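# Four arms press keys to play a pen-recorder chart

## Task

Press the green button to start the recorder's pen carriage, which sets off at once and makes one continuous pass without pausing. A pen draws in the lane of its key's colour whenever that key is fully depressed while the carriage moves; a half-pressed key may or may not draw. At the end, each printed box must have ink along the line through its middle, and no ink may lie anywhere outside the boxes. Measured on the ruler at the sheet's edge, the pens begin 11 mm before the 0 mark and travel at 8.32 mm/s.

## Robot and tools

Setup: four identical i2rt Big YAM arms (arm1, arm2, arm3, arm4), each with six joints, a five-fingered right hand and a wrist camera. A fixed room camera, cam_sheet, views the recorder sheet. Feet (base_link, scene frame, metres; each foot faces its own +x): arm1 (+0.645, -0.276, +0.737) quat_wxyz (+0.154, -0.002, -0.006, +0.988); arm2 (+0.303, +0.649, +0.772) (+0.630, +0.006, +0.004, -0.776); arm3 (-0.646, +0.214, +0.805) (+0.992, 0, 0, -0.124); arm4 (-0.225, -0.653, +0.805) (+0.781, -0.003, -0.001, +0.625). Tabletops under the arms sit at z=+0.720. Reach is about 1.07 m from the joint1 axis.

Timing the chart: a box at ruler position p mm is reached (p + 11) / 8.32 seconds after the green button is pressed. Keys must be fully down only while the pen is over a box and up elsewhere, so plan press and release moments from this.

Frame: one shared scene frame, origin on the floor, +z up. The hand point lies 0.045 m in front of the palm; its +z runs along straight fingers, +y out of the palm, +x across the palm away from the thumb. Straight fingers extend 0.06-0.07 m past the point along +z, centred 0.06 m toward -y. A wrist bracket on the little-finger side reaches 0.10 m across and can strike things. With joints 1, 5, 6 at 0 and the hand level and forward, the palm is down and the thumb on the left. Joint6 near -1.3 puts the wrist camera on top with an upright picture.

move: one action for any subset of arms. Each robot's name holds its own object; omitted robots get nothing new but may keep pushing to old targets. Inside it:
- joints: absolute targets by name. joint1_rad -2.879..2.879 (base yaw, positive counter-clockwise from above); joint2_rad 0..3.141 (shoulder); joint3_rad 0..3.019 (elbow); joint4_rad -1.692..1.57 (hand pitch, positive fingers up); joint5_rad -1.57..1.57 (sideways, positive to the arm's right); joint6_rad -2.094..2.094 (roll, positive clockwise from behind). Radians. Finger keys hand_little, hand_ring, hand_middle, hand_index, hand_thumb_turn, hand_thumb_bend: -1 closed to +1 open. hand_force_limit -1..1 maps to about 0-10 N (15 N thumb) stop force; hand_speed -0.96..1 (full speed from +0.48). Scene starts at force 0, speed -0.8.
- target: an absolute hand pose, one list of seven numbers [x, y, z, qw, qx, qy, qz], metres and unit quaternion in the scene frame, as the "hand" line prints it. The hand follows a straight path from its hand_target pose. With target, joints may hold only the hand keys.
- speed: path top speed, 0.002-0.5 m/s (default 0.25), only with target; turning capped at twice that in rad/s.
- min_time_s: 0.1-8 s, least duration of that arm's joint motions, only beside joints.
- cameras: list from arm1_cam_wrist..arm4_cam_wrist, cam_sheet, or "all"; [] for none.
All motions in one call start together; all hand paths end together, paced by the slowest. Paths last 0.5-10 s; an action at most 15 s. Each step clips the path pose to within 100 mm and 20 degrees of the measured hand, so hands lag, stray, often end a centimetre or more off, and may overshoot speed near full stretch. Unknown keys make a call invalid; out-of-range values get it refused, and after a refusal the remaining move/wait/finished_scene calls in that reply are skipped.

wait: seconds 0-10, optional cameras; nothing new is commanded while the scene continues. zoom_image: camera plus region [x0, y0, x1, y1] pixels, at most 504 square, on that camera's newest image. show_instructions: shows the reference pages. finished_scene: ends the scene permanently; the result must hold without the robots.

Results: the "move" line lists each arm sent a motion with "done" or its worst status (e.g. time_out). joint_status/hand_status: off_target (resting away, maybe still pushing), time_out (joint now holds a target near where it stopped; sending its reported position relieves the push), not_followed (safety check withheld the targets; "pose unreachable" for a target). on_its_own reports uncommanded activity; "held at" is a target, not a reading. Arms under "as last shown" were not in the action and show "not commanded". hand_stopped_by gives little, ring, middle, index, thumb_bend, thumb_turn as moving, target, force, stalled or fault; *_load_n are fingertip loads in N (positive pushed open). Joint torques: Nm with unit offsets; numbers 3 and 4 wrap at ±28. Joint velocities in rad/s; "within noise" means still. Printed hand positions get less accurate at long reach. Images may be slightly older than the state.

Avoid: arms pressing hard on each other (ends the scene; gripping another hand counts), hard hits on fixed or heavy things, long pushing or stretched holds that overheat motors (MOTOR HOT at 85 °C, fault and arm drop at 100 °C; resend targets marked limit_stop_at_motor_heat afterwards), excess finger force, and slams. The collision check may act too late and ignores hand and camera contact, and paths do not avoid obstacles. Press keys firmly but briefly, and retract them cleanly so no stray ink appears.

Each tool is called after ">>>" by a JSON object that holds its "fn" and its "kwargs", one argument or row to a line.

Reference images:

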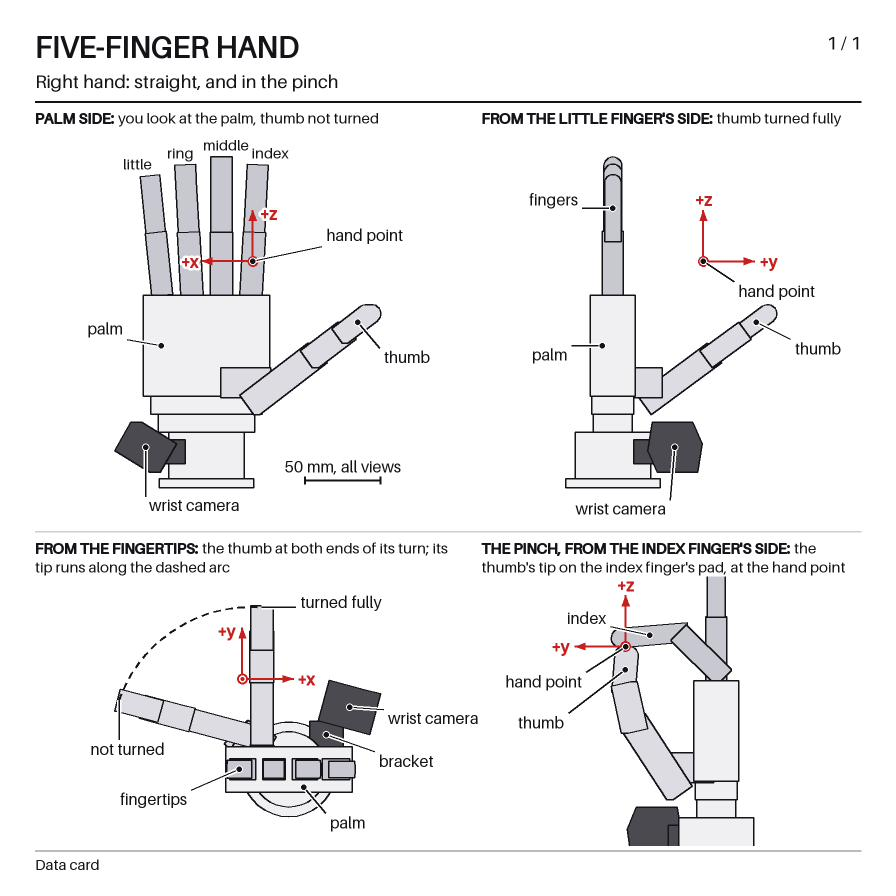

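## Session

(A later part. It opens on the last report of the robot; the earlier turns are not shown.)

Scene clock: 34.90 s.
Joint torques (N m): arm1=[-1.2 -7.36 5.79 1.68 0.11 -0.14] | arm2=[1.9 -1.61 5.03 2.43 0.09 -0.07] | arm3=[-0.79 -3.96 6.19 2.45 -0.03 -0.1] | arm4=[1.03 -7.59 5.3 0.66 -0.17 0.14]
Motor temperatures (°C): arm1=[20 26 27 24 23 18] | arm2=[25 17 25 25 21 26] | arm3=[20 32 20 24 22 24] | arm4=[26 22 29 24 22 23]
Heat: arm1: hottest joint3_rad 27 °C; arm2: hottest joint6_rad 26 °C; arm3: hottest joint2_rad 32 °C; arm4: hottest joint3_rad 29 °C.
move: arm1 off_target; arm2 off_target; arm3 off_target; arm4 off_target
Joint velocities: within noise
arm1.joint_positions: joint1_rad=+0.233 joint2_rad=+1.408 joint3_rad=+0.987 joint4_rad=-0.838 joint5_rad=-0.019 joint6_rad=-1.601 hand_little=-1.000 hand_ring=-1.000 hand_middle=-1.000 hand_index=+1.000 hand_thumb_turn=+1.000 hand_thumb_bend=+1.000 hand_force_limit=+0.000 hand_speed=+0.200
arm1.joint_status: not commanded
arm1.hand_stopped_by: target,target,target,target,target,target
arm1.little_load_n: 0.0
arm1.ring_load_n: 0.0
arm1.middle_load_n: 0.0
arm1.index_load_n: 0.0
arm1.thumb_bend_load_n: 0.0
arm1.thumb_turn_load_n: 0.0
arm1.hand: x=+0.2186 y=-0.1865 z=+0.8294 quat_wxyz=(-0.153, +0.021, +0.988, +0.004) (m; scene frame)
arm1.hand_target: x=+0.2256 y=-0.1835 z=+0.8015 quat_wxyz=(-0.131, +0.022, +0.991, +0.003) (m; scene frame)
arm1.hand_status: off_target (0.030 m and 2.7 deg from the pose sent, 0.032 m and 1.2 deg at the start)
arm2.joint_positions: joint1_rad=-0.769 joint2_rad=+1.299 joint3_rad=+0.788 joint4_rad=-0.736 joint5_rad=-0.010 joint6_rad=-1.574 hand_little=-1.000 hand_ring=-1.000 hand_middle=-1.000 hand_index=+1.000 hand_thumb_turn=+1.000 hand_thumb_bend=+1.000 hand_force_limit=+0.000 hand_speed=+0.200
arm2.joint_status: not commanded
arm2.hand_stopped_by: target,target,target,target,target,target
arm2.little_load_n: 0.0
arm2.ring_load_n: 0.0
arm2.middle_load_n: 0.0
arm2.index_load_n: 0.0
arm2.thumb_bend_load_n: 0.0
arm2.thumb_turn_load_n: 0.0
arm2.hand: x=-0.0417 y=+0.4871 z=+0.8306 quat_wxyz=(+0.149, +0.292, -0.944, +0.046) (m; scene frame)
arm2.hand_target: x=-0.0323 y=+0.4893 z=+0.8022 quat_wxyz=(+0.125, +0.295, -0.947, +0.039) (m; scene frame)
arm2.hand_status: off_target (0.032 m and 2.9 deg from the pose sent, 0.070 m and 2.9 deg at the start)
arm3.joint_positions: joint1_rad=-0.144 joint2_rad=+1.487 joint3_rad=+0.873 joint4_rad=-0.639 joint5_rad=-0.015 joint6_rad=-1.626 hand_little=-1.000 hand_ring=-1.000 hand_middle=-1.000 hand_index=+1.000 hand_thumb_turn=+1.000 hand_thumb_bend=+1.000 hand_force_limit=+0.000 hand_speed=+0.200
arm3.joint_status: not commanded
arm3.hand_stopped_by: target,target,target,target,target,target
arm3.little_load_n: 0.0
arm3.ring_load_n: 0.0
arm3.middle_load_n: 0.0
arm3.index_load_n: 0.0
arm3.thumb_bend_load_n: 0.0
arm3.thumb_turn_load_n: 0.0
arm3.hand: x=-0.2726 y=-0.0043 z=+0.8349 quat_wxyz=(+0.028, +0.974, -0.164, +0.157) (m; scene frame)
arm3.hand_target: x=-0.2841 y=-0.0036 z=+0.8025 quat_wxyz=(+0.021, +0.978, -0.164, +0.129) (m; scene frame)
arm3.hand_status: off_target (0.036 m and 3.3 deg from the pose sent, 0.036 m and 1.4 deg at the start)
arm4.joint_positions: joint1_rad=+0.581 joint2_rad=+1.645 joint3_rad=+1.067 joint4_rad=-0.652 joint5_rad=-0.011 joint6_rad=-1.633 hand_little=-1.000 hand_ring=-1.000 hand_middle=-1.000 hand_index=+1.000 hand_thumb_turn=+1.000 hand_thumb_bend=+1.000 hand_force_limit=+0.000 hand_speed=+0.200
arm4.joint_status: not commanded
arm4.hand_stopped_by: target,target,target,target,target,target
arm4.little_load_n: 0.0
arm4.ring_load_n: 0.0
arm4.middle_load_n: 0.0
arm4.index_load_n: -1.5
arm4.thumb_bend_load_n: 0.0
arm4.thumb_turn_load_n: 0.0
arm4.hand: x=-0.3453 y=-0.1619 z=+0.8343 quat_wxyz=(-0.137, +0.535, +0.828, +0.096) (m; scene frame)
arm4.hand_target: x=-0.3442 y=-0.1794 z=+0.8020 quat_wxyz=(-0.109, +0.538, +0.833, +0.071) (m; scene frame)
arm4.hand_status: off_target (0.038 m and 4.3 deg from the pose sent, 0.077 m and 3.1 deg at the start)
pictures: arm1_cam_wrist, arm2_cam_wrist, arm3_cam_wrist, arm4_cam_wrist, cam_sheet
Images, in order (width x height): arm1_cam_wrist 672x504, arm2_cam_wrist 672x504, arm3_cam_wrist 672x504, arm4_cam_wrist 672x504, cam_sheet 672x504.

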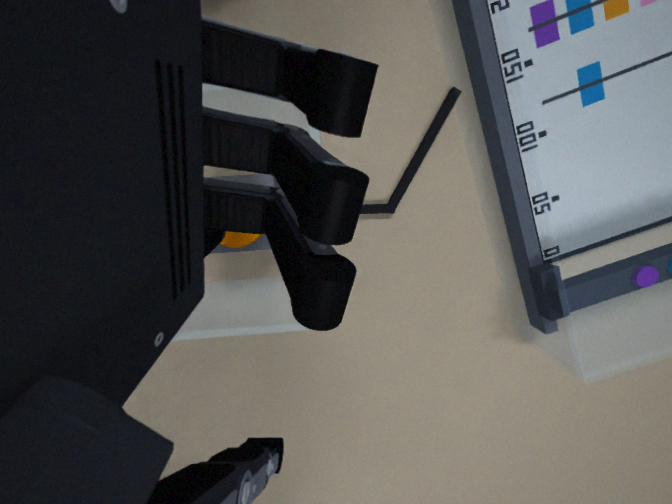

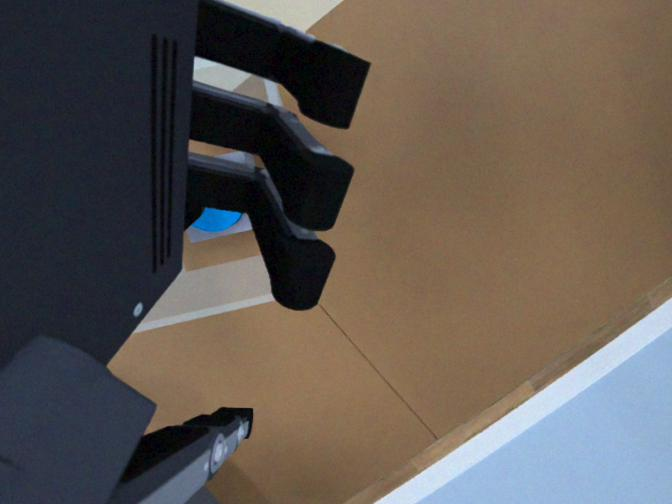

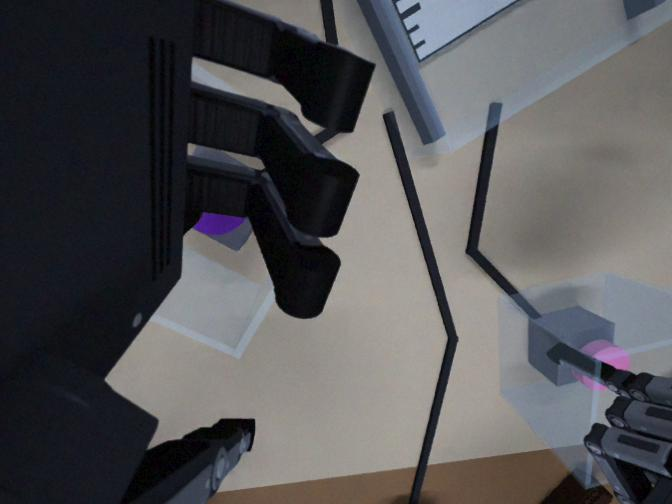

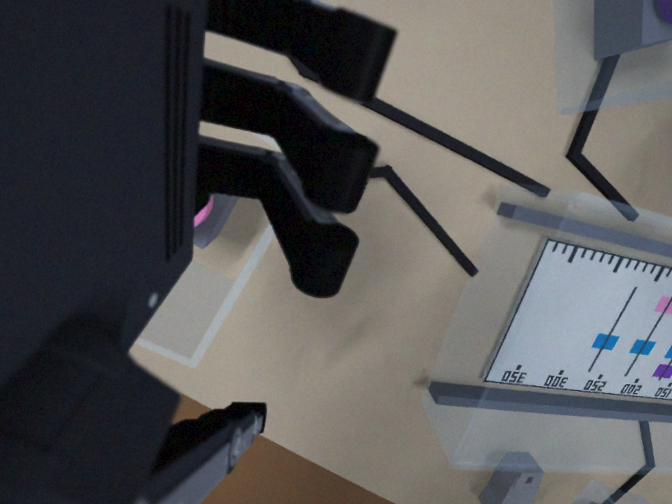

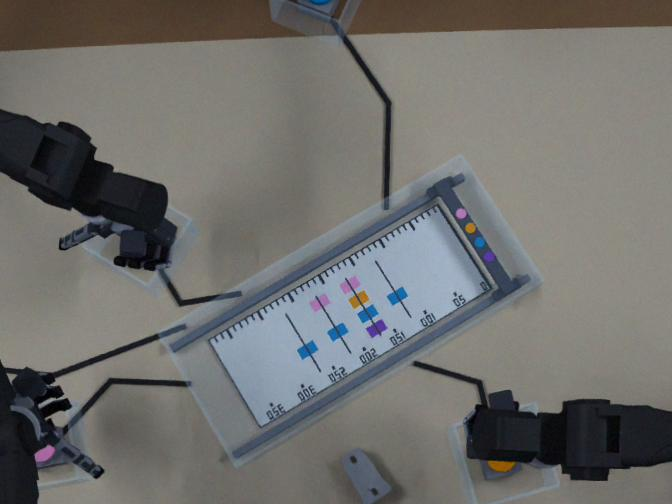

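>>> {"fn": "move", "kwargs": {
  "arm1": {"target":[0.2166,-0.1865,0.90,-0.0610,0.0218,0.9979,0.0013],"speed":0.15},
  "arm2": {"target":[-0.0417,0.4859,0.90,0.0583,0.2968,-0.9530,0.0182],"speed":0.15},
  "arm3": {"target":[-0.2751,-0.0035,0.90,0.0101,0.9845,-0.1647,0.0602],"speed":0.15},
  "arm4": {"target":[-0.3450,-0.165,0.90,-0.1096,0.5377,0.8329,0.0708],"speed":0.15}
}}

>>> {"fn": "move", "kwargs": {
  "arm4": {"target":[-0.3557,-0.180,0.90,-0.0513,0.5414,0.8385,0.0331],"speed":0.15},
  "cameras": ["all"]
}}

Scene clock: 40.67 s.
Joint torques (N m): arm1=[-0.38 -11.28 12.15 -0.05 0.34 -0.07] | arm2=[1.26 -6.59 10.96 0.24 0.02 -0.16] | arm3=[1.2 -7.18 11.85 0.38 0.12 0.03] | arm4=[0.38 -12.04 11.1 0.29 -0.02 0.08]
Motor temperatures (°C): arm1=[20 26 27 24 23 18] | arm2=[25 17 25 25 21 26] | arm3=[20 32 20 24 22 24] | arm4=[26 22 29 24 22 23]
Heat: arm1: hottest joint3_rad 27 °C; arm2: hottest joint6_rad 26 °C; arm3: hottest joint2_rad 32 °C; arm4: hottest joint3_rad 29 °C.
move: arm1 off_target; arm2 off_target; arm3 off_target; arm4 off_target
Joint velocities: within noise
arm1.joint_positions: joint1_rad=+0.233 joint2_rad=+1.458 joint3_rad=+1.222 joint4_rad=-1.228 joint5_rad=-0.018 joint6_rad=-1.601 hand_little=-1.000 hand_ring=-1.000 hand_middle=-1.000 hand_index=+1.000 hand_thumb_turn=+1.000 hand_thumb_bend=+1.000 hand_force_limit=+0.000 hand_speed=+0.200
arm1.joint_status: not commanded
arm1.hand_stopped_by: target,target,target,target,target,target
arm1.little_load_n: 0.0
arm1.ring_load_n: 0.0
arm1.middle_load_n: -0.5
arm1.index_load_n: 0.0
arm1.thumb_bend_load_n: 0.0
arm1.thumb_turn_load_n: 0.0
arm1.hand: x=+0.2316 y=-0.1880 z=+0.8899 quat_wxyz=(-0.052, +0.022, +0.998, -0.001) (m; scene frame)
arm1.hand_target: x=+0.2171 y=-0.1866 z=+0.9000 quat_wxyz=(-0.061, +0.022, +0.998, +0.001) (m; scene frame)
arm1.hand_status: off_target (0.018 m and 1.1 deg from the pose sent, 0.071 m and 10.6 deg at the start)
arm2.joint_positions: joint1_rad=-0.769 joint2_rad=+1.335 joint3_rad=+0.998 joint4_rad=-1.126 joint5_rad=-0.010 joint6_rad=-1.574 hand_little=-1.000 hand_ring=-1.000 hand_middle=-1.000 hand_index=+1.000 hand_thumb_turn=+1.000 hand_thumb_bend=+1.000 hand_force_limit=+0.000 hand_speed=+0.200
arm2.joint_status: not commanded
arm2.hand_stopped_by: target,target,target,target,target,target
arm2.little_load_n: 0.0
arm2.ring_load_n: 0.0
arm2.middle_load_n: 0.0
arm2.index_load_n: 0.0
arm2.thumb_bend_load_n: 0.0
arm2.thumb_turn_load_n: 0.0
arm2.hand: x=-0.0279 y=+0.4958 z=+0.8861 quat_wxyz=(+0.046, +0.294, -0.955, +0.015) (m; scene frame)
arm2.hand_target: x=-0.0412 y=+0.4862 z=+0.9001 quat_wxyz=(+0.059, +0.297, -0.953, +0.018) (m; scene frame)
arm2.hand_status: off_target (0.022 m and 1.5 deg from the pose sent, 0.069 m and 10.9 deg at the start)
arm3.joint_positions: joint1_rad=-0.144 joint2_rad=+1.492 joint3_rad=+1.075 joint4_rad=-1.041 joint5_rad=-0.010 joint6_rad=-1.626 hand_little=-1.000 hand_ring=-1.000 hand_middle=-1.000 hand_index=+1.000 hand_thumb_turn=+1.000 hand_thumb_bend=+1.000 hand_force_limit=+0.000 hand_speed=+0.200
arm3.joint_status: not commanded
arm3.hand_stopped_by: target,target,target,target,target,target
arm3.little_load_n: 0.0
arm3.ring_load_n: 0.0
arm3.middle_load_n: 0.0
arm3.index_load_n: 0.0
arm3.thumb_bend_load_n: 0.0
arm3.thumb_turn_load_n: 0.0
arm3.hand: x=-0.2883 y=+0.0010 z=+0.8939 quat_wxyz=(+0.008, +0.984, -0.167, +0.056) (m; scene frame)
arm3.hand_target: x=-0.2754 y=-0.0032 z=+0.8999 quat_wxyz=(+0.010, +0.984, -0.165, +0.060) (m; scene frame)
arm3.hand_status: off_target (0.015 m and 0.6 deg from the pose sent, 0.065 m and 11.3 deg at the start)
arm4.joint_positions: joint1_rad=+0.577 joint2_rad=+1.610 joint3_rad=+1.167 joint4_rad=-0.912 joint5_rad=-0.019 joint6_rad=-1.636 hand_little=-1.000 hand_ring=-1.000 hand_middle=-1.000 hand_index=+1.000 hand_thumb_turn=+1.000 hand_thumb_bend=+1.000 hand_force_limit=+0.000 hand_speed=+0.200
arm4.joint_status: not commanded
arm4.hand_stopped_by: target,target,target,target,target,target
arm4.little_load_n: 0.0
arm4.ring_load_n: 0.0
arm4.middle_load_n: 0.0
arm4.index_load_n: 0.0
arm4.thumb_bend_load_n: 0.0
arm4.thumb_turn_load_n: 0.0
arm4.hand: x=-0.3378 y=-0.1812 z=+0.8765 quat_wxyz=(-0.089, +0.540, +0.835, +0.057) (m; scene frame)
arm4.hand_target: x=-0.3446 y=-0.1659 z=+0.9000 quat_wxyz=(-0.110, +0.538, +0.833, +0.071) (m; scene frame)
arm4.hand_status: off_target (0.029 m and 2.8 deg from the pose sent, 0.066 m and 4.3 deg at the start)
pictures: none

Scene clock: 41.87 s.
Joint torques (N m): arm1=[-0.38 -11.28 12.16 -0.01 0.34 -0.07] | arm2=[1.32 -6.59 10.93 0.27 0.02 -0.15] | arm3=[0.79 -7.71 11.89 0.47 0.15 0.05] | arm4=[1.79 -11.28 11.28 -0.03 0.11 0.19]
Motor temperatures (°C): arm1=[20 26 27 24 23 18] | arm2=[25 17 25 25 21 26] | arm3=[20 32 20 24 21 24] | arm4=[26 22 29 24 22 23]
Heat: arm1: hottest joint3_rad 27 °C; arm2: hottest joint6_rad 26 °C; arm3: hottest joint2_rad 32 °C; arm4: hottest joint3_rad 29 °C.
move: arm4 off_target
Joint velocities: within noise
arm1, arm2, arm3: as last shown
arm1.middle_load_n: 0.0
arm2.hand: x=-0.0278 y=+0.4959 z=+0.8861 quat_wxyz=(+0.046, +0.294, -0.955, +0.015) (m; scene frame)
arm2.hand_target: x=-0.0412 y=+0.4863 z=+0.9001 quat_wxyz=(+0.059, +0.297, -0.953, +0.018) (m; scene frame)
arm3.hand_target: x=-0.2754 y=-0.0033 z=+0.8999 quat_wxyz=(+0.010, +0.984, -0.165, +0.060) (m; scene frame)
arm4.joint_positions: joint1_rad=+0.601 joint2_rad=+1.650 joint3_rad=+1.253 joint4_rad=-1.075 joint5_rad=-0.009 joint6_rad=-1.612 hand_little=-1.000 hand_ring=-1.000 hand_middle=-1.000 hand_index=+1.000 hand_thumb_turn=+1.000 hand_thumb_bend=+1.000 hand_force_limit=+0.000 hand_speed=+0.200
arm4.joint_status: not commanded
arm4.hand_stopped_by: target,target,target,target,target,target
arm4.little_load_n: 0.0
arm4.ring_load_n: 0.0
arm4.middle_load_n: 0.0
arm4.index_load_n: 0.0
arm4.thumb_bend_load_n: 0.0
arm4.thumb_turn_load_n: 0.0
arm4.hand: x=-0.3435 y=-0.1937 z=+0.8873 quat_wxyz=(-0.040, +0.543, +0.838, +0.025) (m; scene frame)
arm4.hand_target: x=-0.3556 y=-0.1806 z=+0.9002 quat_wxyz=(-0.052, +0.541, +0.839, +0.033) (m; scene frame)
arm4.hand_status: off_target (0.022 m and 1.6 deg from the pose sent, 0.029 m and 5.2 deg at the start)
pictures: arm1_cam_wrist, arm2_cam_wrist, arm3_cam_wrist, arm4_cam_wrist, cam_sheet
Images, in order (width x height): arm1_cam_wrist 672x504, arm2_cam_wrist 672x504, arm3_cam_wrist 672x504, arm4_cam_wrist 672x504, cam_sheet 672x504.

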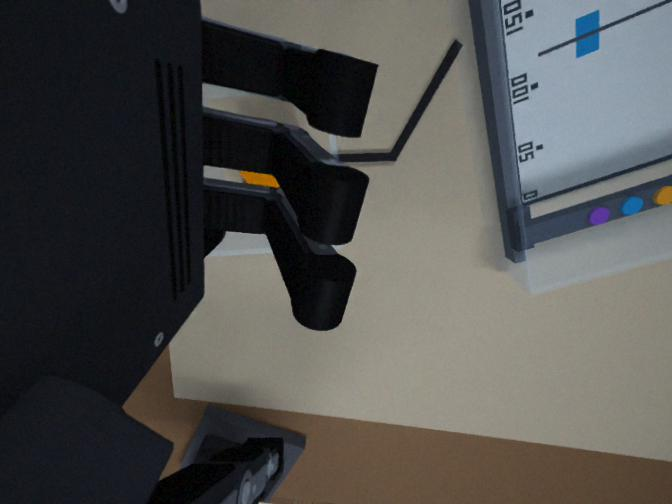

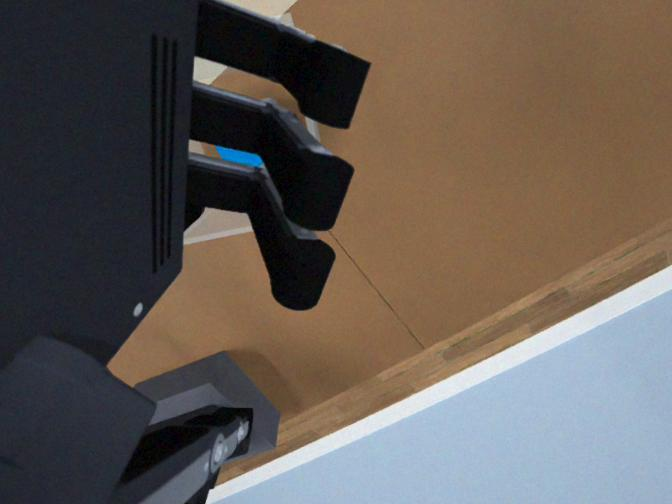

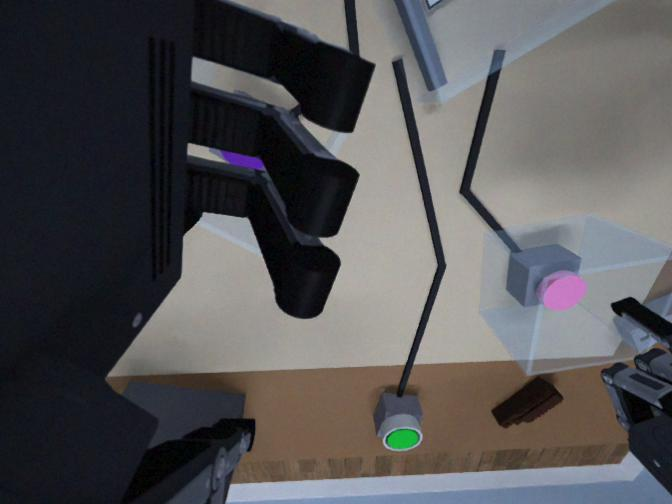

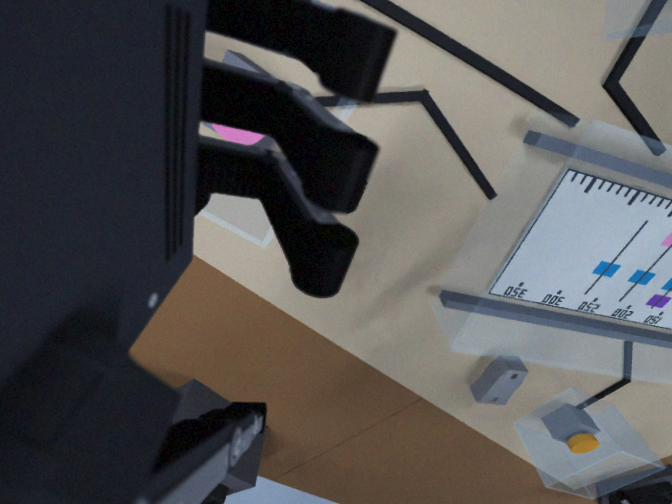

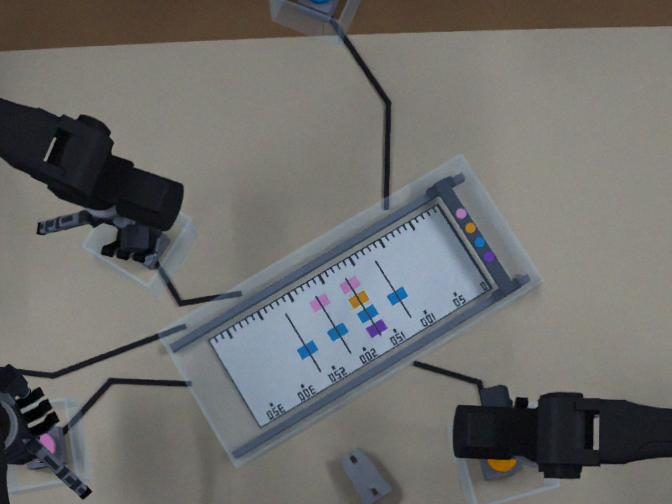

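>>> {"fn": "move", "kwargs": {
  "arm1": {"target":[0.2166,-0.1865,0.80,-0.0610,0.0218,0.9979,0.0013],"speed":0.25},
  "arm2": {"target":[-0.0417,0.4859,0.80,0.0583,0.2968,-0.9530,0.0182],"speed":0.25},
  "arm3": {"target":[-0.2751,-0.0035,0.80,0.0101,0.9845,-0.1647,0.0602],"speed":0.25},
  "arm4": {"target":[-0.3557,-0.180,0.80,-0.0513,0.5414,0.8385,0.0331],"speed":0.25},
  "cameras": ["all"]
}}

>>> {"fn": "zoom_image", "kwargs": {
  "camera": "arm3_cam_wrist",
  "region": [460, 220, 672, 420]
}}

>>> {"fn": "zoom_image", "kwargs": {
  "camera": "arm1_cam_wrist",
  "region": [160, 80, 340, 280]
}}

>>> {"fn": "zoom_image", "kwargs": {
  "camera": "arm2_cam_wrist",
  "region": [160, 80, 340, 280]
}}

>>> {"fn": "zoom_image", "kwargs": {
  "camera": "arm3_cam_wrist",
  "region": [160, 80, 340, 280]
}}

>>> {"fn": "zoom_image", "kwargs": {
  "camera": "arm4_cam_wrist",
  "region": [160, 80, 340, 280]
}}

Scene clock: 43.37 s.
Joint torques (N m): arm1=[-0.15 -8.64 5.75 2.14 0.35 -0.05] | arm2=[1.49 -2.96 4.7 3.74 0.02 -0.14] | arm3=[0.91 -4.89 6.19 3.25 0.14 0.05] | arm4=[1.67 -7.06 4.51 3.11 0.13 0.12]
Motor temperatures (°C): arm1=[20 26 27 24 23 18] | arm2=[25 17 25 25 21 26] | arm3=[20 32 20 24 21 24] | arm4=[26 22 30 24 22 23]
Heat: arm1: hottest joint3_rad 27 °C; arm2: hottest joint6_rad 26 °C; arm3: hottest joint2_rad 32 °C; arm4: hottest joint3_rad 30 °C.
move: arm1 off_target; arm2 off_target; arm3 off_target; arm4 off_target
Joint velocities: within noise
arm1.joint_positions: joint1_rad=+0.233 joint2_rad=+1.510 joint3_rad=+1.114 joint4_rad=-1.021 joint5_rad=-0.018 joint6_rad=-1.601 hand_little=-1.000 hand_ring=-1.000 hand_middle=-1.000 hand_index=+1.000 hand_thumb_turn=+1.000 hand_thumb_bend=+1.000 hand_force_limit=+0.000 hand_speed=+0.200
arm1.joint_status: not commanded
arm1.hand_stopped_by: target,target,target,target,target,target
arm1.little_load_n: 0.5
arm1.ring_load_n: 0.0
arm1.middle_load_n: 0.0
arm1.index_load_n: 0.0
arm1.thumb_bend_load_n: 0.0
arm1.thumb_turn_load_n: 0.0
arm1.hand: x=+0.2184 y=-0.1864 z=+0.8302 quat_wxyz=(-0.075, +0.022, +0.997, +0.000) (m; scene frame)
arm1.hand_target: x=+0.2185 y=-0.1869 z=+0.8014 quat_wxyz=(-0.061, +0.022, +0.998, +0.001) (m; scene frame)
arm1.hand_status: off_target (0.030 m and 1.6 deg from the pose sent, 0.091 m and 1.1 deg at the start)
arm2.joint_positions: joint1_rad=-0.769 joint2_rad=+1.408 joint3_rad=+0.912 joint4_rad=-0.930 joint5_rad=-0.010 joint6_rad=-1.574 hand_little=-1.000 hand_ring=-1.000 hand_middle=-1.000 hand_index=+1.000 hand_thumb_turn=+1.000 hand_thumb_bend=+1.000 hand_force_limit=+0.000 hand_speed=+0.200
arm2.joint_status: not commanded
arm2.hand_stopped_by: target,target,target,target,target,target
arm2.little_load_n: -0.5
arm2.ring_load_n: 0.0
arm2.middle_load_n: 0.0
arm2.index_load_n: 0.0
arm2.thumb_bend_load_n: 0.0
arm2.thumb_turn_load_n: 0.0
arm2.hand: x=-0.0390 y=+0.4889 z=+0.8315 quat_wxyz=(+0.064, +0.294, -0.953, +0.020) (m; scene frame)
arm2.hand_target: x=-0.0394 y=+0.4872 z=+0.8023 quat_wxyz=(+0.058, +0.297, -0.953, +0.018) (m; scene frame)
arm2.hand_status: off_target (0.032 m and 0.7 deg from the pose sent, 0.088 m and 1.5 deg at the start)
arm3.joint_positions: joint1_rad=-0.144 joint2_rad=+1.579 joint3_rad=+0.999 joint4_rad=-0.841 joint5_rad=-0.010 joint6_rad=-1.626 hand_little=-1.000 hand_ring=-1.000 hand_middle=-1.000 hand_index=+1.000 hand_thumb_turn=+1.000 hand_thumb_bend=+1.000 hand_force_limit=+0.000 hand_speed=+0.200
arm3.joint_status: not commanded
arm3.hand_stopped_by: target,target,target,target,target,target
arm3.little_load_n: 0.0
arm3.ring_load_n: 0.0
arm3.middle_load_n: 0.0
arm3.index_load_n: 0.0
arm3.thumb_bend_load_n: 0.0
arm3.thumb_turn_load_n: 0.0
arm3.hand: x=-0.2762 y=-0.0040 z=+0.8347 quat_wxyz=(+0.012, +0.983, -0.167, +0.074) (m; scene frame)
arm3.hand_target: x=-0.2775 y=-0.0022 z=+0.8022 quat_wxyz=(+0.010, +0.984, -0.165, +0.060) (m; scene frame)
arm3.hand_status: off_target (0.035 m and 1.6 deg from the pose sent, 0.095 m and 0.6 deg at the start)
arm4.joint_positions: joint1_rad=+0.601 joint2_rad=+1.702 joint3_rad=+1.198 joint4_rad=-0.907 joint5_rad=-0.009 joint6_rad=-1.610 hand_little=-1.000 hand_ring=-1.000 hand_middle=-1.000 hand_index=+1.000 hand_thumb_turn=+1.000 hand_thumb_bend=+1.000 hand_force_limit=+0.000 hand_speed=+0.200
arm4.joint_status: not commanded
arm4.hand_stopped_by: target,target,target,target,target,target
arm4.little_load_n: 0.0
arm4.ring_load_n: 0.0
arm4.middle_load_n: 0.0
arm4.index_load_n: 0.0
arm4.thumb_bend_load_n: 0.0
arm4.thumb_turn_load_n: 0.0
arm4.hand: x=-0.3498 y=-0.1777 z=+0.8450 quat_wxyz=(-0.065, +0.543, +0.836, +0.042) (m; scene frame)
arm4.hand_target: x=-0.3544 y=-0.1834 z=+0.8029 quat_wxyz=(-0.051, +0.541, +0.839, +0.033) (m; scene frame)
arm4.hand_status: off_target (0.045 m and 1.9 deg from the pose sent, 0.089 m and 1.6 deg at the start)
pictures: arm1_cam_wrist, arm2_cam_wrist, arm3_cam_wrist, arm4_cam_wrist, cam_sheet
Images, in order (width x height): arm1_cam_wrist 672x504, arm2_cam_wrist 672x504, arm3_cam_wrist 672x504, arm4_cam_wrist 672x504, cam_sheet 672x504.

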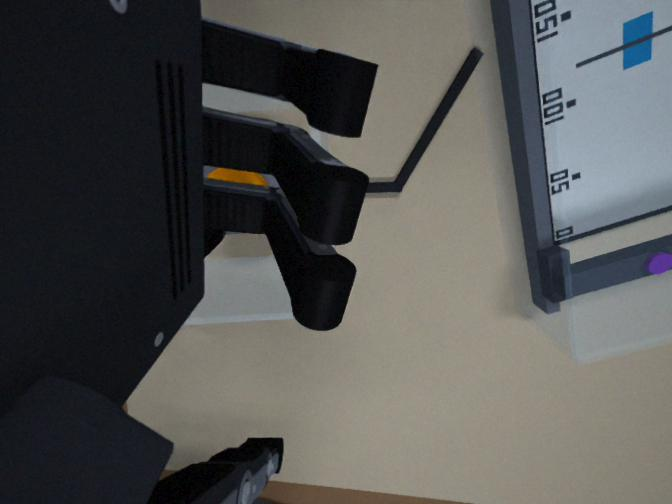

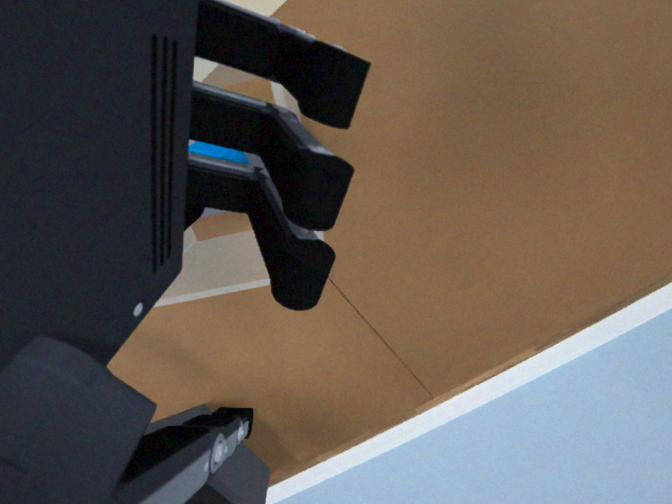

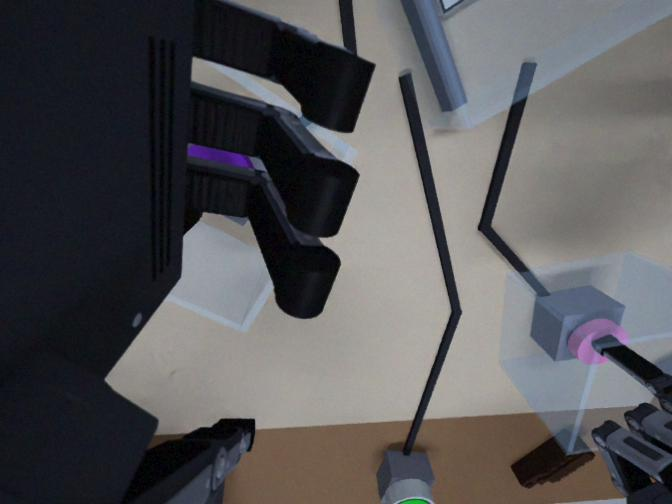

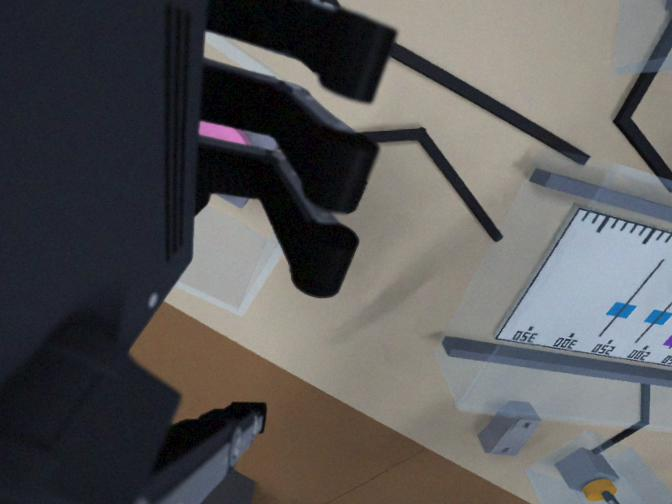

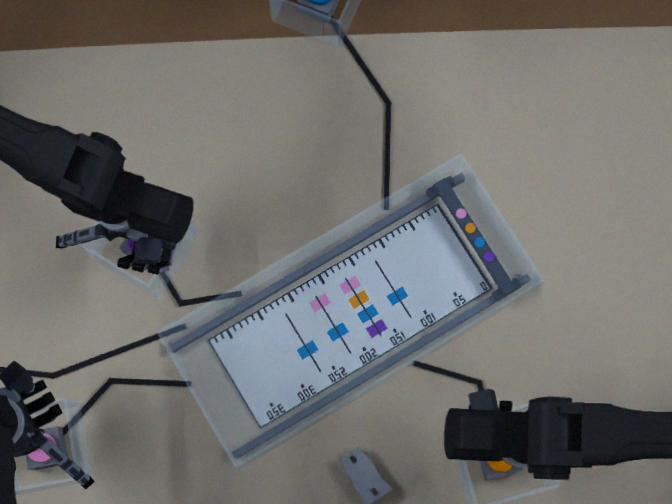

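Scaled by 2.377 from the camera's 672x504 image, which has a finer 960x720 frame.

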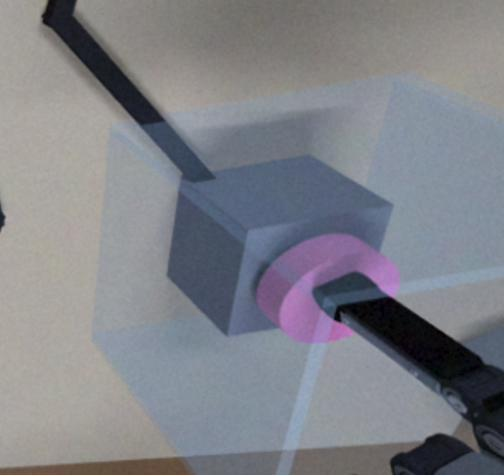

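Scaled by 2.520 from the camera's 672x504 image, which has a finer 960x720 frame.

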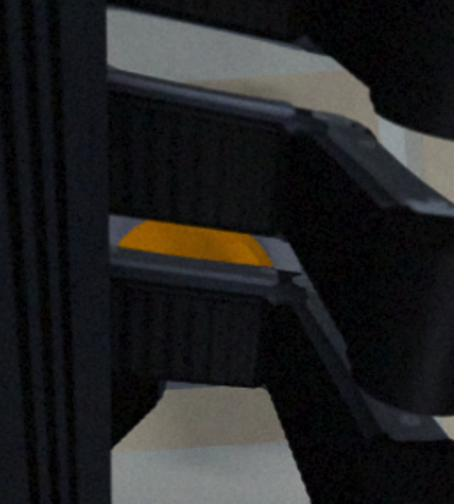

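Scaled by 2.520 from the camera's 672x504 image, which has a finer 960x720 frame.

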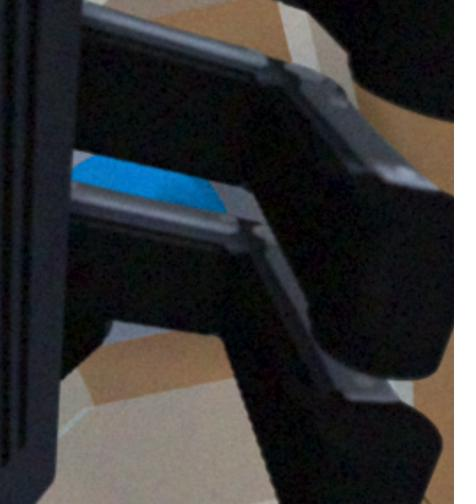

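Scaled by 2.520 from the camera's 672x504 image, which has a finer 960x720 frame.

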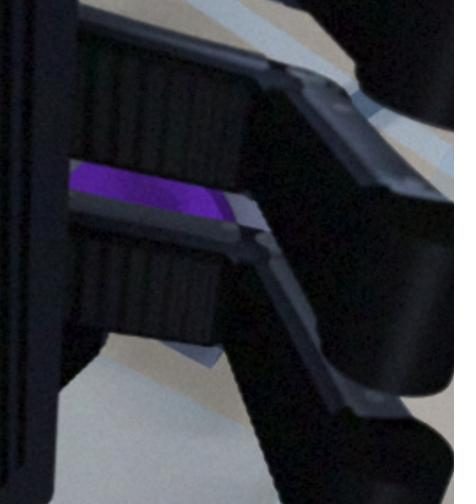

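Scaled by 2.520 from the camera's 672x504 image, which has a finer 960x720 frame.

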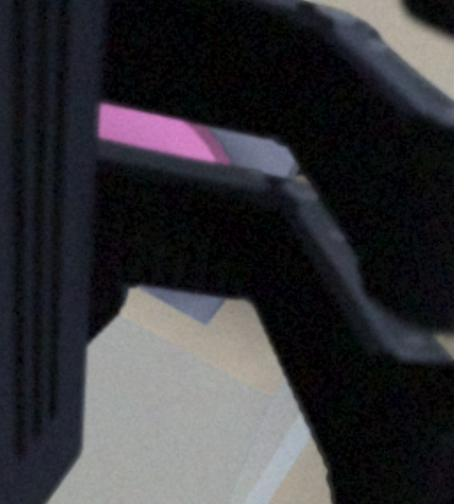

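>>> {"fn": "zoom_image", "kwargs": {
  "camera": "arm4_cam_wrist",
  "region": [512, 404, 672, 504]
}}

>>> {"fn": "wait", "kwargs": {
  "seconds": 0.1,
  "cameras": ["all"]
}}

Scaled by 3.150 from the camera's 672x504 image, which has a finer 960x720 frame.

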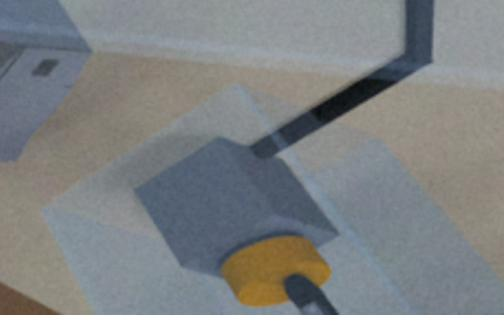

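Scene clock: 43.97 s.
Joint torques (N m): arm1=[-0.15 -8.59 5.76 2.15 0.35 -0.04] | arm2=[1.49 -2.9 4.68 3.73 0.02 -0.13] | arm3=[0.62 -5.25 6.12 3.36 0.16 0.08] | arm4=[1.55 -7.59 4.52 3.06 0.13 0.15]
Motor temperatures (°C): arm1=[20 26 27 24 23 18] | arm2=[25 17 25 25 21 26] | arm3=[20 32 20 24 21 24] | arm4=[26 22 30 24 22 23]
Heat: arm1: hottest joint3_rad 27 °C; arm2: hottest joint6_rad 26 °C; arm3: hottest joint2_rad 32 °C; arm4: hottest joint3_rad 30 °C.
Joint velocities: within noise
arm1.joint_positions: joint1_rad=+0.233 joint2_rad=+1.510 joint3_rad=+1.114 joint4_rad=-1.021 joint5_rad=-0.018 joint6_rad=-1.601 hand_little=-1.000 hand_ring=-1.000 hand_middle=-1.000 hand_index=+1.000 hand_thumb_turn=+1.000 hand_thumb_bend=+1.000 hand_force_limit=+0.000 hand_speed=+0.200
arm1.joint_status: not commanded
arm1.hand_stopped_by: target,target,target,target,target,target
arm1.little_load_n: 0.0
arm1.ring_load_n: 0.0
arm1.middle_load_n: 0.0
arm1.index_load_n: 0.0
arm1.thumb_bend_load_n: -0.5
arm1.thumb_turn_load_n: 0.0
arm1.hand: x=+0.2184 y=-0.1864 z=+0.8302 quat_wxyz=(-0.075, +0.022, +0.997, +0.000) (m; scene frame)
arm1.hand_target: x=+0.2185 y=-0.1869 z=+0.8014 quat_wxyz=(-0.061, +0.022, +0.998, +0.001) (m; scene frame)
arm1.hand_status: off_target (0.030 m and 1.6 deg from the pose sent, 0.091 m and 1.1 deg at the start)
arm2.joint_positions: joint1_rad=-0.769 joint2_rad=+1.408 joint3_rad=+0.912 joint4_rad=-0.930 joint5_rad=-0.010 joint6_rad=-1.574 hand_little=-1.000 hand_ring=-1.000 hand_middle=-1.000 hand_index=+1.000 hand_thumb_turn=+1.000 hand_thumb_bend=+1.000 hand_force_limit=+0.000 hand_speed=+0.200
arm2.joint_status: not commanded
arm2.hand_stopped_by: target,target,target,target,target,target
arm2.little_load_n: 0.0
arm2.ring_load_n: 0.0
arm2.middle_load_n: 0.0
arm2.index_load_n: 0.0
arm2.thumb_bend_load_n: 0.0
arm2.thumb_turn_load_n: 0.0
arm2.hand: x=-0.0390 y=+0.4889 z=+0.8315 quat_wxyz=(+0.064, +0.294, -0.953, +0.020) (m; scene frame)
arm2.hand_target: x=-0.0393 y=+0.4873 z=+0.8023 quat_wxyz=(+0.058, +0.297, -0.953, +0.018) (m; scene frame)
arm2.hand_status: off_target (0.032 m and 0.7 deg from the pose sent, 0.088 m and 1.5 deg at the start)
arm3.joint_positions: joint1_rad=-0.144 joint2_rad=+1.579 joint3_rad=+0.999 joint4_rad=-0.841 joint5_rad=-0.010 joint6_rad=-1.626 hand_little=-1.000 hand_ring=-1.000 hand_middle=-1.000 hand_index=+1.000 hand_thumb_turn=+1.000 hand_thumb_bend=+1.000 hand_force_limit=+0.000 hand_speed=+0.200
arm3.joint_status: not commanded
arm3.hand_stopped_by: target,target,target,target,target,target
arm3.little_load_n: 0.0
arm3.ring_load_n: 0.0
arm3.middle_load_n: 0.0
arm3.index_load_n: 0.0
arm3.thumb_bend_load_n: 0.0
arm3.thumb_turn_load_n: 0.0
arm3.hand: x=-0.2762 y=-0.0040 z=+0.8347 quat_wxyz=(+0.012, +0.983, -0.167, +0.074) (m; scene frame)
arm3.hand_target: x=-0.2775 y=-0.0022 z=+0.8022 quat_wxyz=(+0.010, +0.984, -0.165, +0.060) (m; scene frame)
arm3.hand_status: off_target (0.035 m and 1.6 deg from the pose sent, 0.095 m and 0.6 deg at the start)
arm4.joint_positions: joint1_rad=+0.601 joint2_rad=+1.702 joint3_rad=+1.198 joint4_rad=-0.907 joint5_rad=-0.009 joint6_rad=-1.610 hand_little=-1.000 hand_ring=-1.000 hand_middle=-1.000 hand_index=+1.000 hand_thumb_turn=+1.000 hand_thumb_bend=+1.000 hand_force_limit=+0.000 hand_speed=+0.200
arm4.joint_status: not commanded
arm4.hand_stopped_by: target,target,target,target,target,target
arm4.little_load_n: 0.0
arm4.ring_load_n: 0.0
arm4.middle_load_n: 0.0
arm4.index_load_n: 0.0
arm4.thumb_bend_load_n: 0.0
arm4.thumb_turn_load_n: 0.0
arm4.hand: x=-0.3498 y=-0.1777 z=+0.8450 quat_wxyz=(-0.065, +0.543, +0.836, +0.042) (m; scene frame)
arm4.hand_target: x=-0.3544 y=-0.1834 z=+0.8029 quat_wxyz=(-0.051, +0.541, +0.839, +0.033) (m; scene frame)
arm4.hand_status: off_target (0.045 m and 1.9 deg from the pose sent, 0.089 m and 1.6 deg at the start)
wait: 0.10 s; at rest from the start
pictures: arm1_cam_wrist, arm2_cam_wrist, arm3_cam_wrist, arm4_cam_wrist, cam_sheet
Images, in order (width x height): arm1_cam_wrist 672x504, arm2_cam_wrist 672x504, arm3_cam_wrist 672x504, arm4_cam_wrist 672x504, cam_sheet 672x504.

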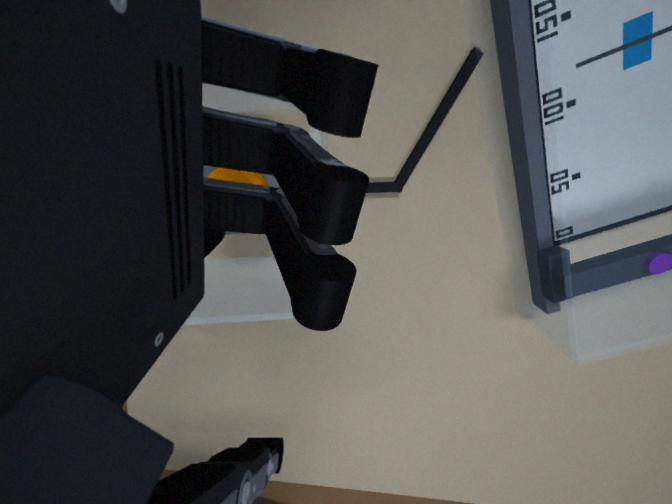

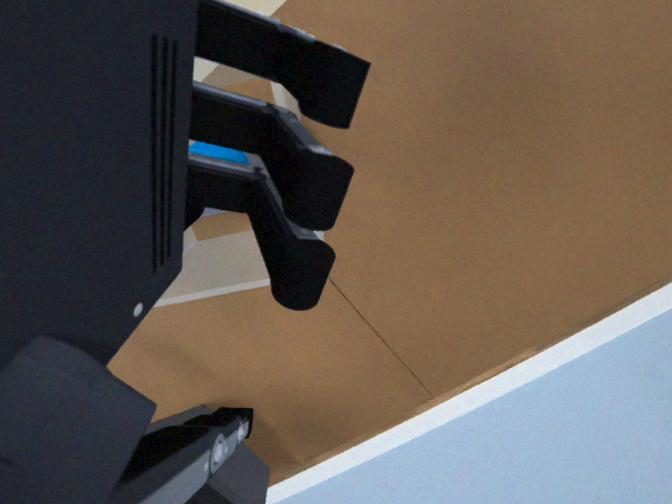

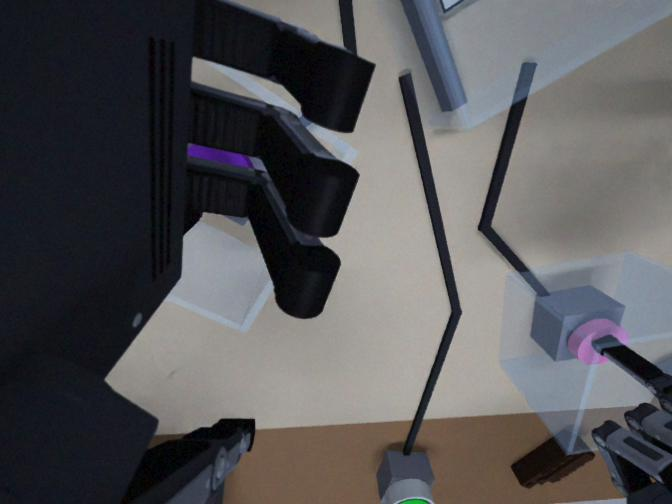

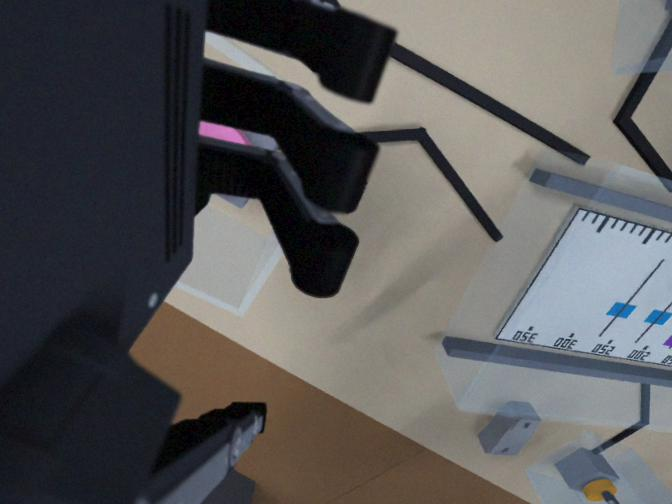

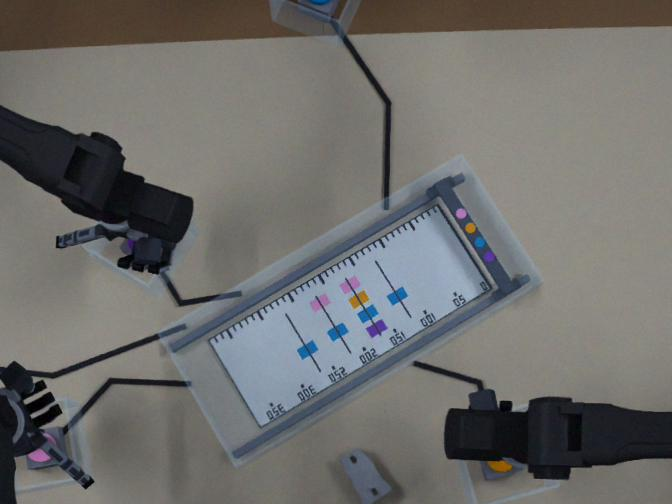

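>>> {"fn": "move", "kwargs": {
  "arm1": {"target":[0.2166,-0.1865,0.775,-0.0610,0.0218,0.9979,0.0013],"speed":0.1},
  "arm2": {"target":[-0.0417,0.4859,0.775,0.0583,0.2968,-0.9530,0.0182],"speed":0.1},
  "arm3": {"target":[-0.2751,-0.0035,0.775,0.0101,0.9845,-0.1647,0.0602],"speed":0.1},
  "arm4": {"target":[-0.3557,-0.180,0.775,-0.0513,0.5414,0.8385,0.0331],"speed":0.1},
  "cameras": ["arm3_cam_wrist","arm4_cam_wrist"]
}}

>>> {"fn": "zoom_image", "kwargs": {
  "camera": "arm3_cam_wrist",
  "region": [460, 220, 672, 420]
}}

>>> {"fn": "zoom_image", "kwargs": {
  "camera": "arm4_cam_wrist",
  "region": [512, 404, 672, 504]
}}

Scene clock: 45.30 s.
Joint torques (N m): arm1=[-0.09 -5.01 4.16 3.44 0.35 -0.03] | arm2=[1.55 0.56 3.33 5.37 0.01 -0.12] | arm3=[0.62 -1.79 4.78 5.01 0.19 0.05] | arm4=[2.02 -3.55 3.82 4.08 0.15 0.16]
Motor temperatures (°C): arm1=[20 26 27 24 23 18] | arm2=[25 17 25 25 21 26] | arm3=[20 32 20 24 21 24] | arm4=[26 22 30 24 22 23]
Heat: arm1: hottest joint3_rad 27 °C; arm2: hottest joint6_rad 26 °C; arm3: hottest joint2_rad 32 °C; arm4: hottest joint3_rad 30 °C.
move: arm1 off_target; arm2 off_target; arm3 off_target; arm4 off_target
Joint velocities: within noise
arm1.joint_positions: joint1_rad=+0.233 joint2_rad=+1.495 joint3_rad=+1.091 joint4_rad=-0.993 joint5_rad=-0.018 joint6_rad=-1.601 hand_little=-1.000 hand_ring=-1.000 hand_middle=-1.000 hand_index=+1.000 hand_thumb_turn=+1.000 hand_thumb_bend=+1.000 hand_force_limit=+0.000 hand_speed=+0.200
arm1.joint_status: not commanded
arm1.hand_stopped_by: target,target,target,target,target,target
arm1.little_load_n: 0.0
arm1.ring_load_n: 0.0
arm1.middle_load_n: 0.0
arm1.index_load_n: 0.0
arm1.thumb_bend_load_n: 0.0
arm1.thumb_turn_load_n: 0.0
arm1.hand: x=+0.2199 y=-0.1865 z=+0.8284 quat_wxyz=(-0.085, +0.022, +0.996, +0.001) (m; scene frame)
arm1.hand_target: x=+0.2223 y=-0.1875 z=+0.7793 quat_wxyz=(-0.060, +0.022, +0.998, +0.001) (m; scene frame)
arm1.hand_status: off_target (0.054 m and 2.7 deg from the pose sent, 0.055 m and 1.6 deg at the start)
arm2.joint_positions: joint1_rad=-0.769 joint2_rad=+1.398 joint3_rad=+0.894 joint4_rad=-0.907 joint5_rad=-0.010 joint6_rad=-1.574 hand_little=-1.000 hand_ring=-1.000 hand_middle=-1.000 hand_index=+1.000 hand_thumb_turn=+1.000 hand_thumb_bend=+1.000 hand_force_limit=+0.000 hand_speed=+0.200
arm2.joint_status: not commanded
arm2.hand_stopped_by: target,target,target,target,target,target
arm2.little_load_n: 0.0
arm2.ring_load_n: 0.0
arm2.middle_load_n: 0.0
arm2.index_load_n: 0.0
arm2.thumb_bend_load_n: 0.0
arm2.thumb_turn_load_n: 0.0
arm2.hand: x=-0.0377 y=+0.4898 z=+0.8289 quat_wxyz=(+0.071, +0.294, -0.953, +0.022) (m; scene frame)
arm2.hand_target: x=-0.0354 y=+0.4894 z=+0.7815 quat_wxyz=(+0.057, +0.297, -0.953, +0.018) (m; scene frame)
arm2.hand_status: off_target (0.054 m and 1.5 deg from the pose sent, 0.057 m and 0.8 deg at the start)
arm3.joint_positions: joint1_rad=-0.144 joint2_rad=+1.570 joint3_rad=+0.983 joint4_rad=-0.820 joint5_rad=-0.010 joint6_rad=-1.626 hand_little=-1.000 hand_ring=-1.000 hand_middle=-1.000 hand_index=+1.000 hand_thumb_turn=+1.000 hand_thumb_bend=+1.000 hand_force_limit=+0.000 hand_speed=+0.200
arm3.joint_status: not commanded
arm3.hand_stopped_by: target,target,target,target,target,target
arm3.little_load_n: 0.0
arm3.ring_load_n: 0.0
arm3.middle_load_n: 0.0
arm3.index_load_n: 0.0
arm3.thumb_bend_load_n: -0.5
arm3.thumb_turn_load_n: 0.0
arm3.hand: x=-0.2772 y=-0.0036 z=+0.8334 quat_wxyz=(+0.013, +0.983, -0.166, +0.081) (m; scene frame)
arm3.hand_target: x=-0.2815 y=-0.0001 z=+0.7813 quat_wxyz=(+0.009, +0.985, -0.165, +0.059) (m; scene frame)
arm3.hand_status: off_target (0.058 m and 2.4 deg from the pose sent, 0.060 m and 1.6 deg at the start)
arm4.joint_positions: joint1_rad=+0.601 joint2_rad=+1.688 joint3_rad=+1.174 joint4_rad=-0.877 joint5_rad=-0.009 joint6_rad=-1.609 hand_little=-1.000 hand_ring=-1.000 hand_middle=-1.000 hand_index=+1.000 hand_thumb_turn=+1.000 hand_thumb_bend=+1.000 hand_force_limit=+0.000 hand_speed=+0.200
arm4.joint_status: not commanded
arm4.hand_stopped_by: target,target,target,target,target,target
arm4.little_load_n: 0.0
arm4.ring_load_n: 0.0
arm4.middle_load_n: 0.0
arm4.index_load_n: 0.0
arm4.thumb_bend_load_n: 0.0
arm4.thumb_turn_load_n: 0.0
arm4.hand: x=-0.3492 y=-0.1793 z=+0.8437 quat_wxyz=(-0.073, +0.543, +0.835, +0.048) (m; scene frame)
arm4.hand_target: x=-0.3528 y=-0.1879 z=+0.7815 quat_wxyz=(-0.051, +0.541, +0.839, +0.032) (m; scene frame)
arm4.hand_status: off_target (0.069 m and 3.0 deg from the pose sent, 0.070 m and 1.9 deg at the start)
pictures: arm3_cam_wrist, arm4_cam_wrist
Images, in order (width x height): arm3_cam_wrist 672x504, arm4_cam_wrist 672x504.

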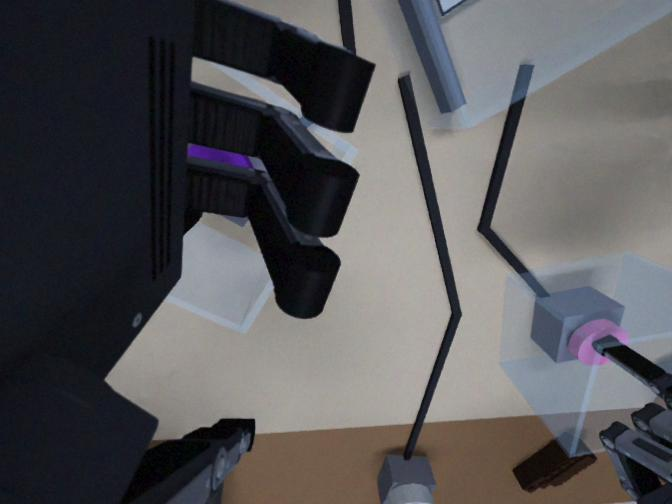

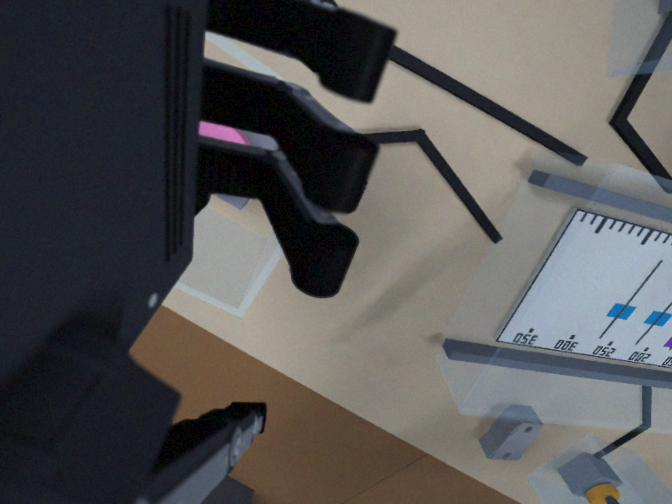

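Scaled by 2.377 from the camera's 672x504 image, which has a finer 960x720 frame.

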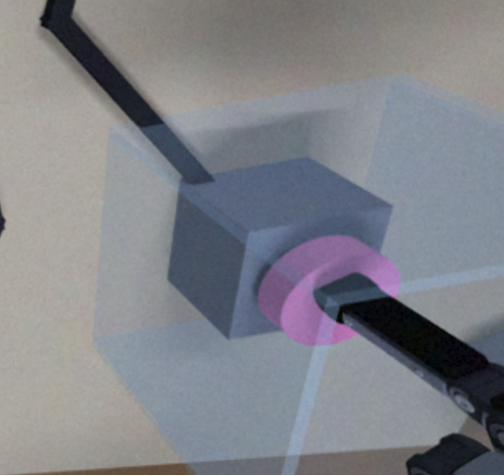

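Scaled by 3.150 from the camera's 672x504 image, which has a finer 960x720 frame.

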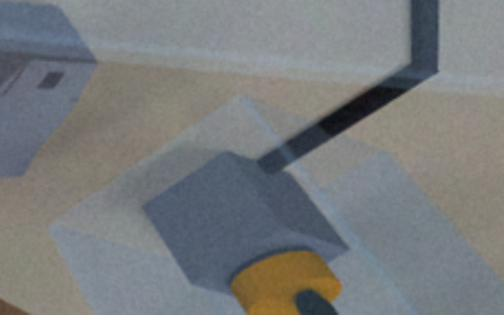

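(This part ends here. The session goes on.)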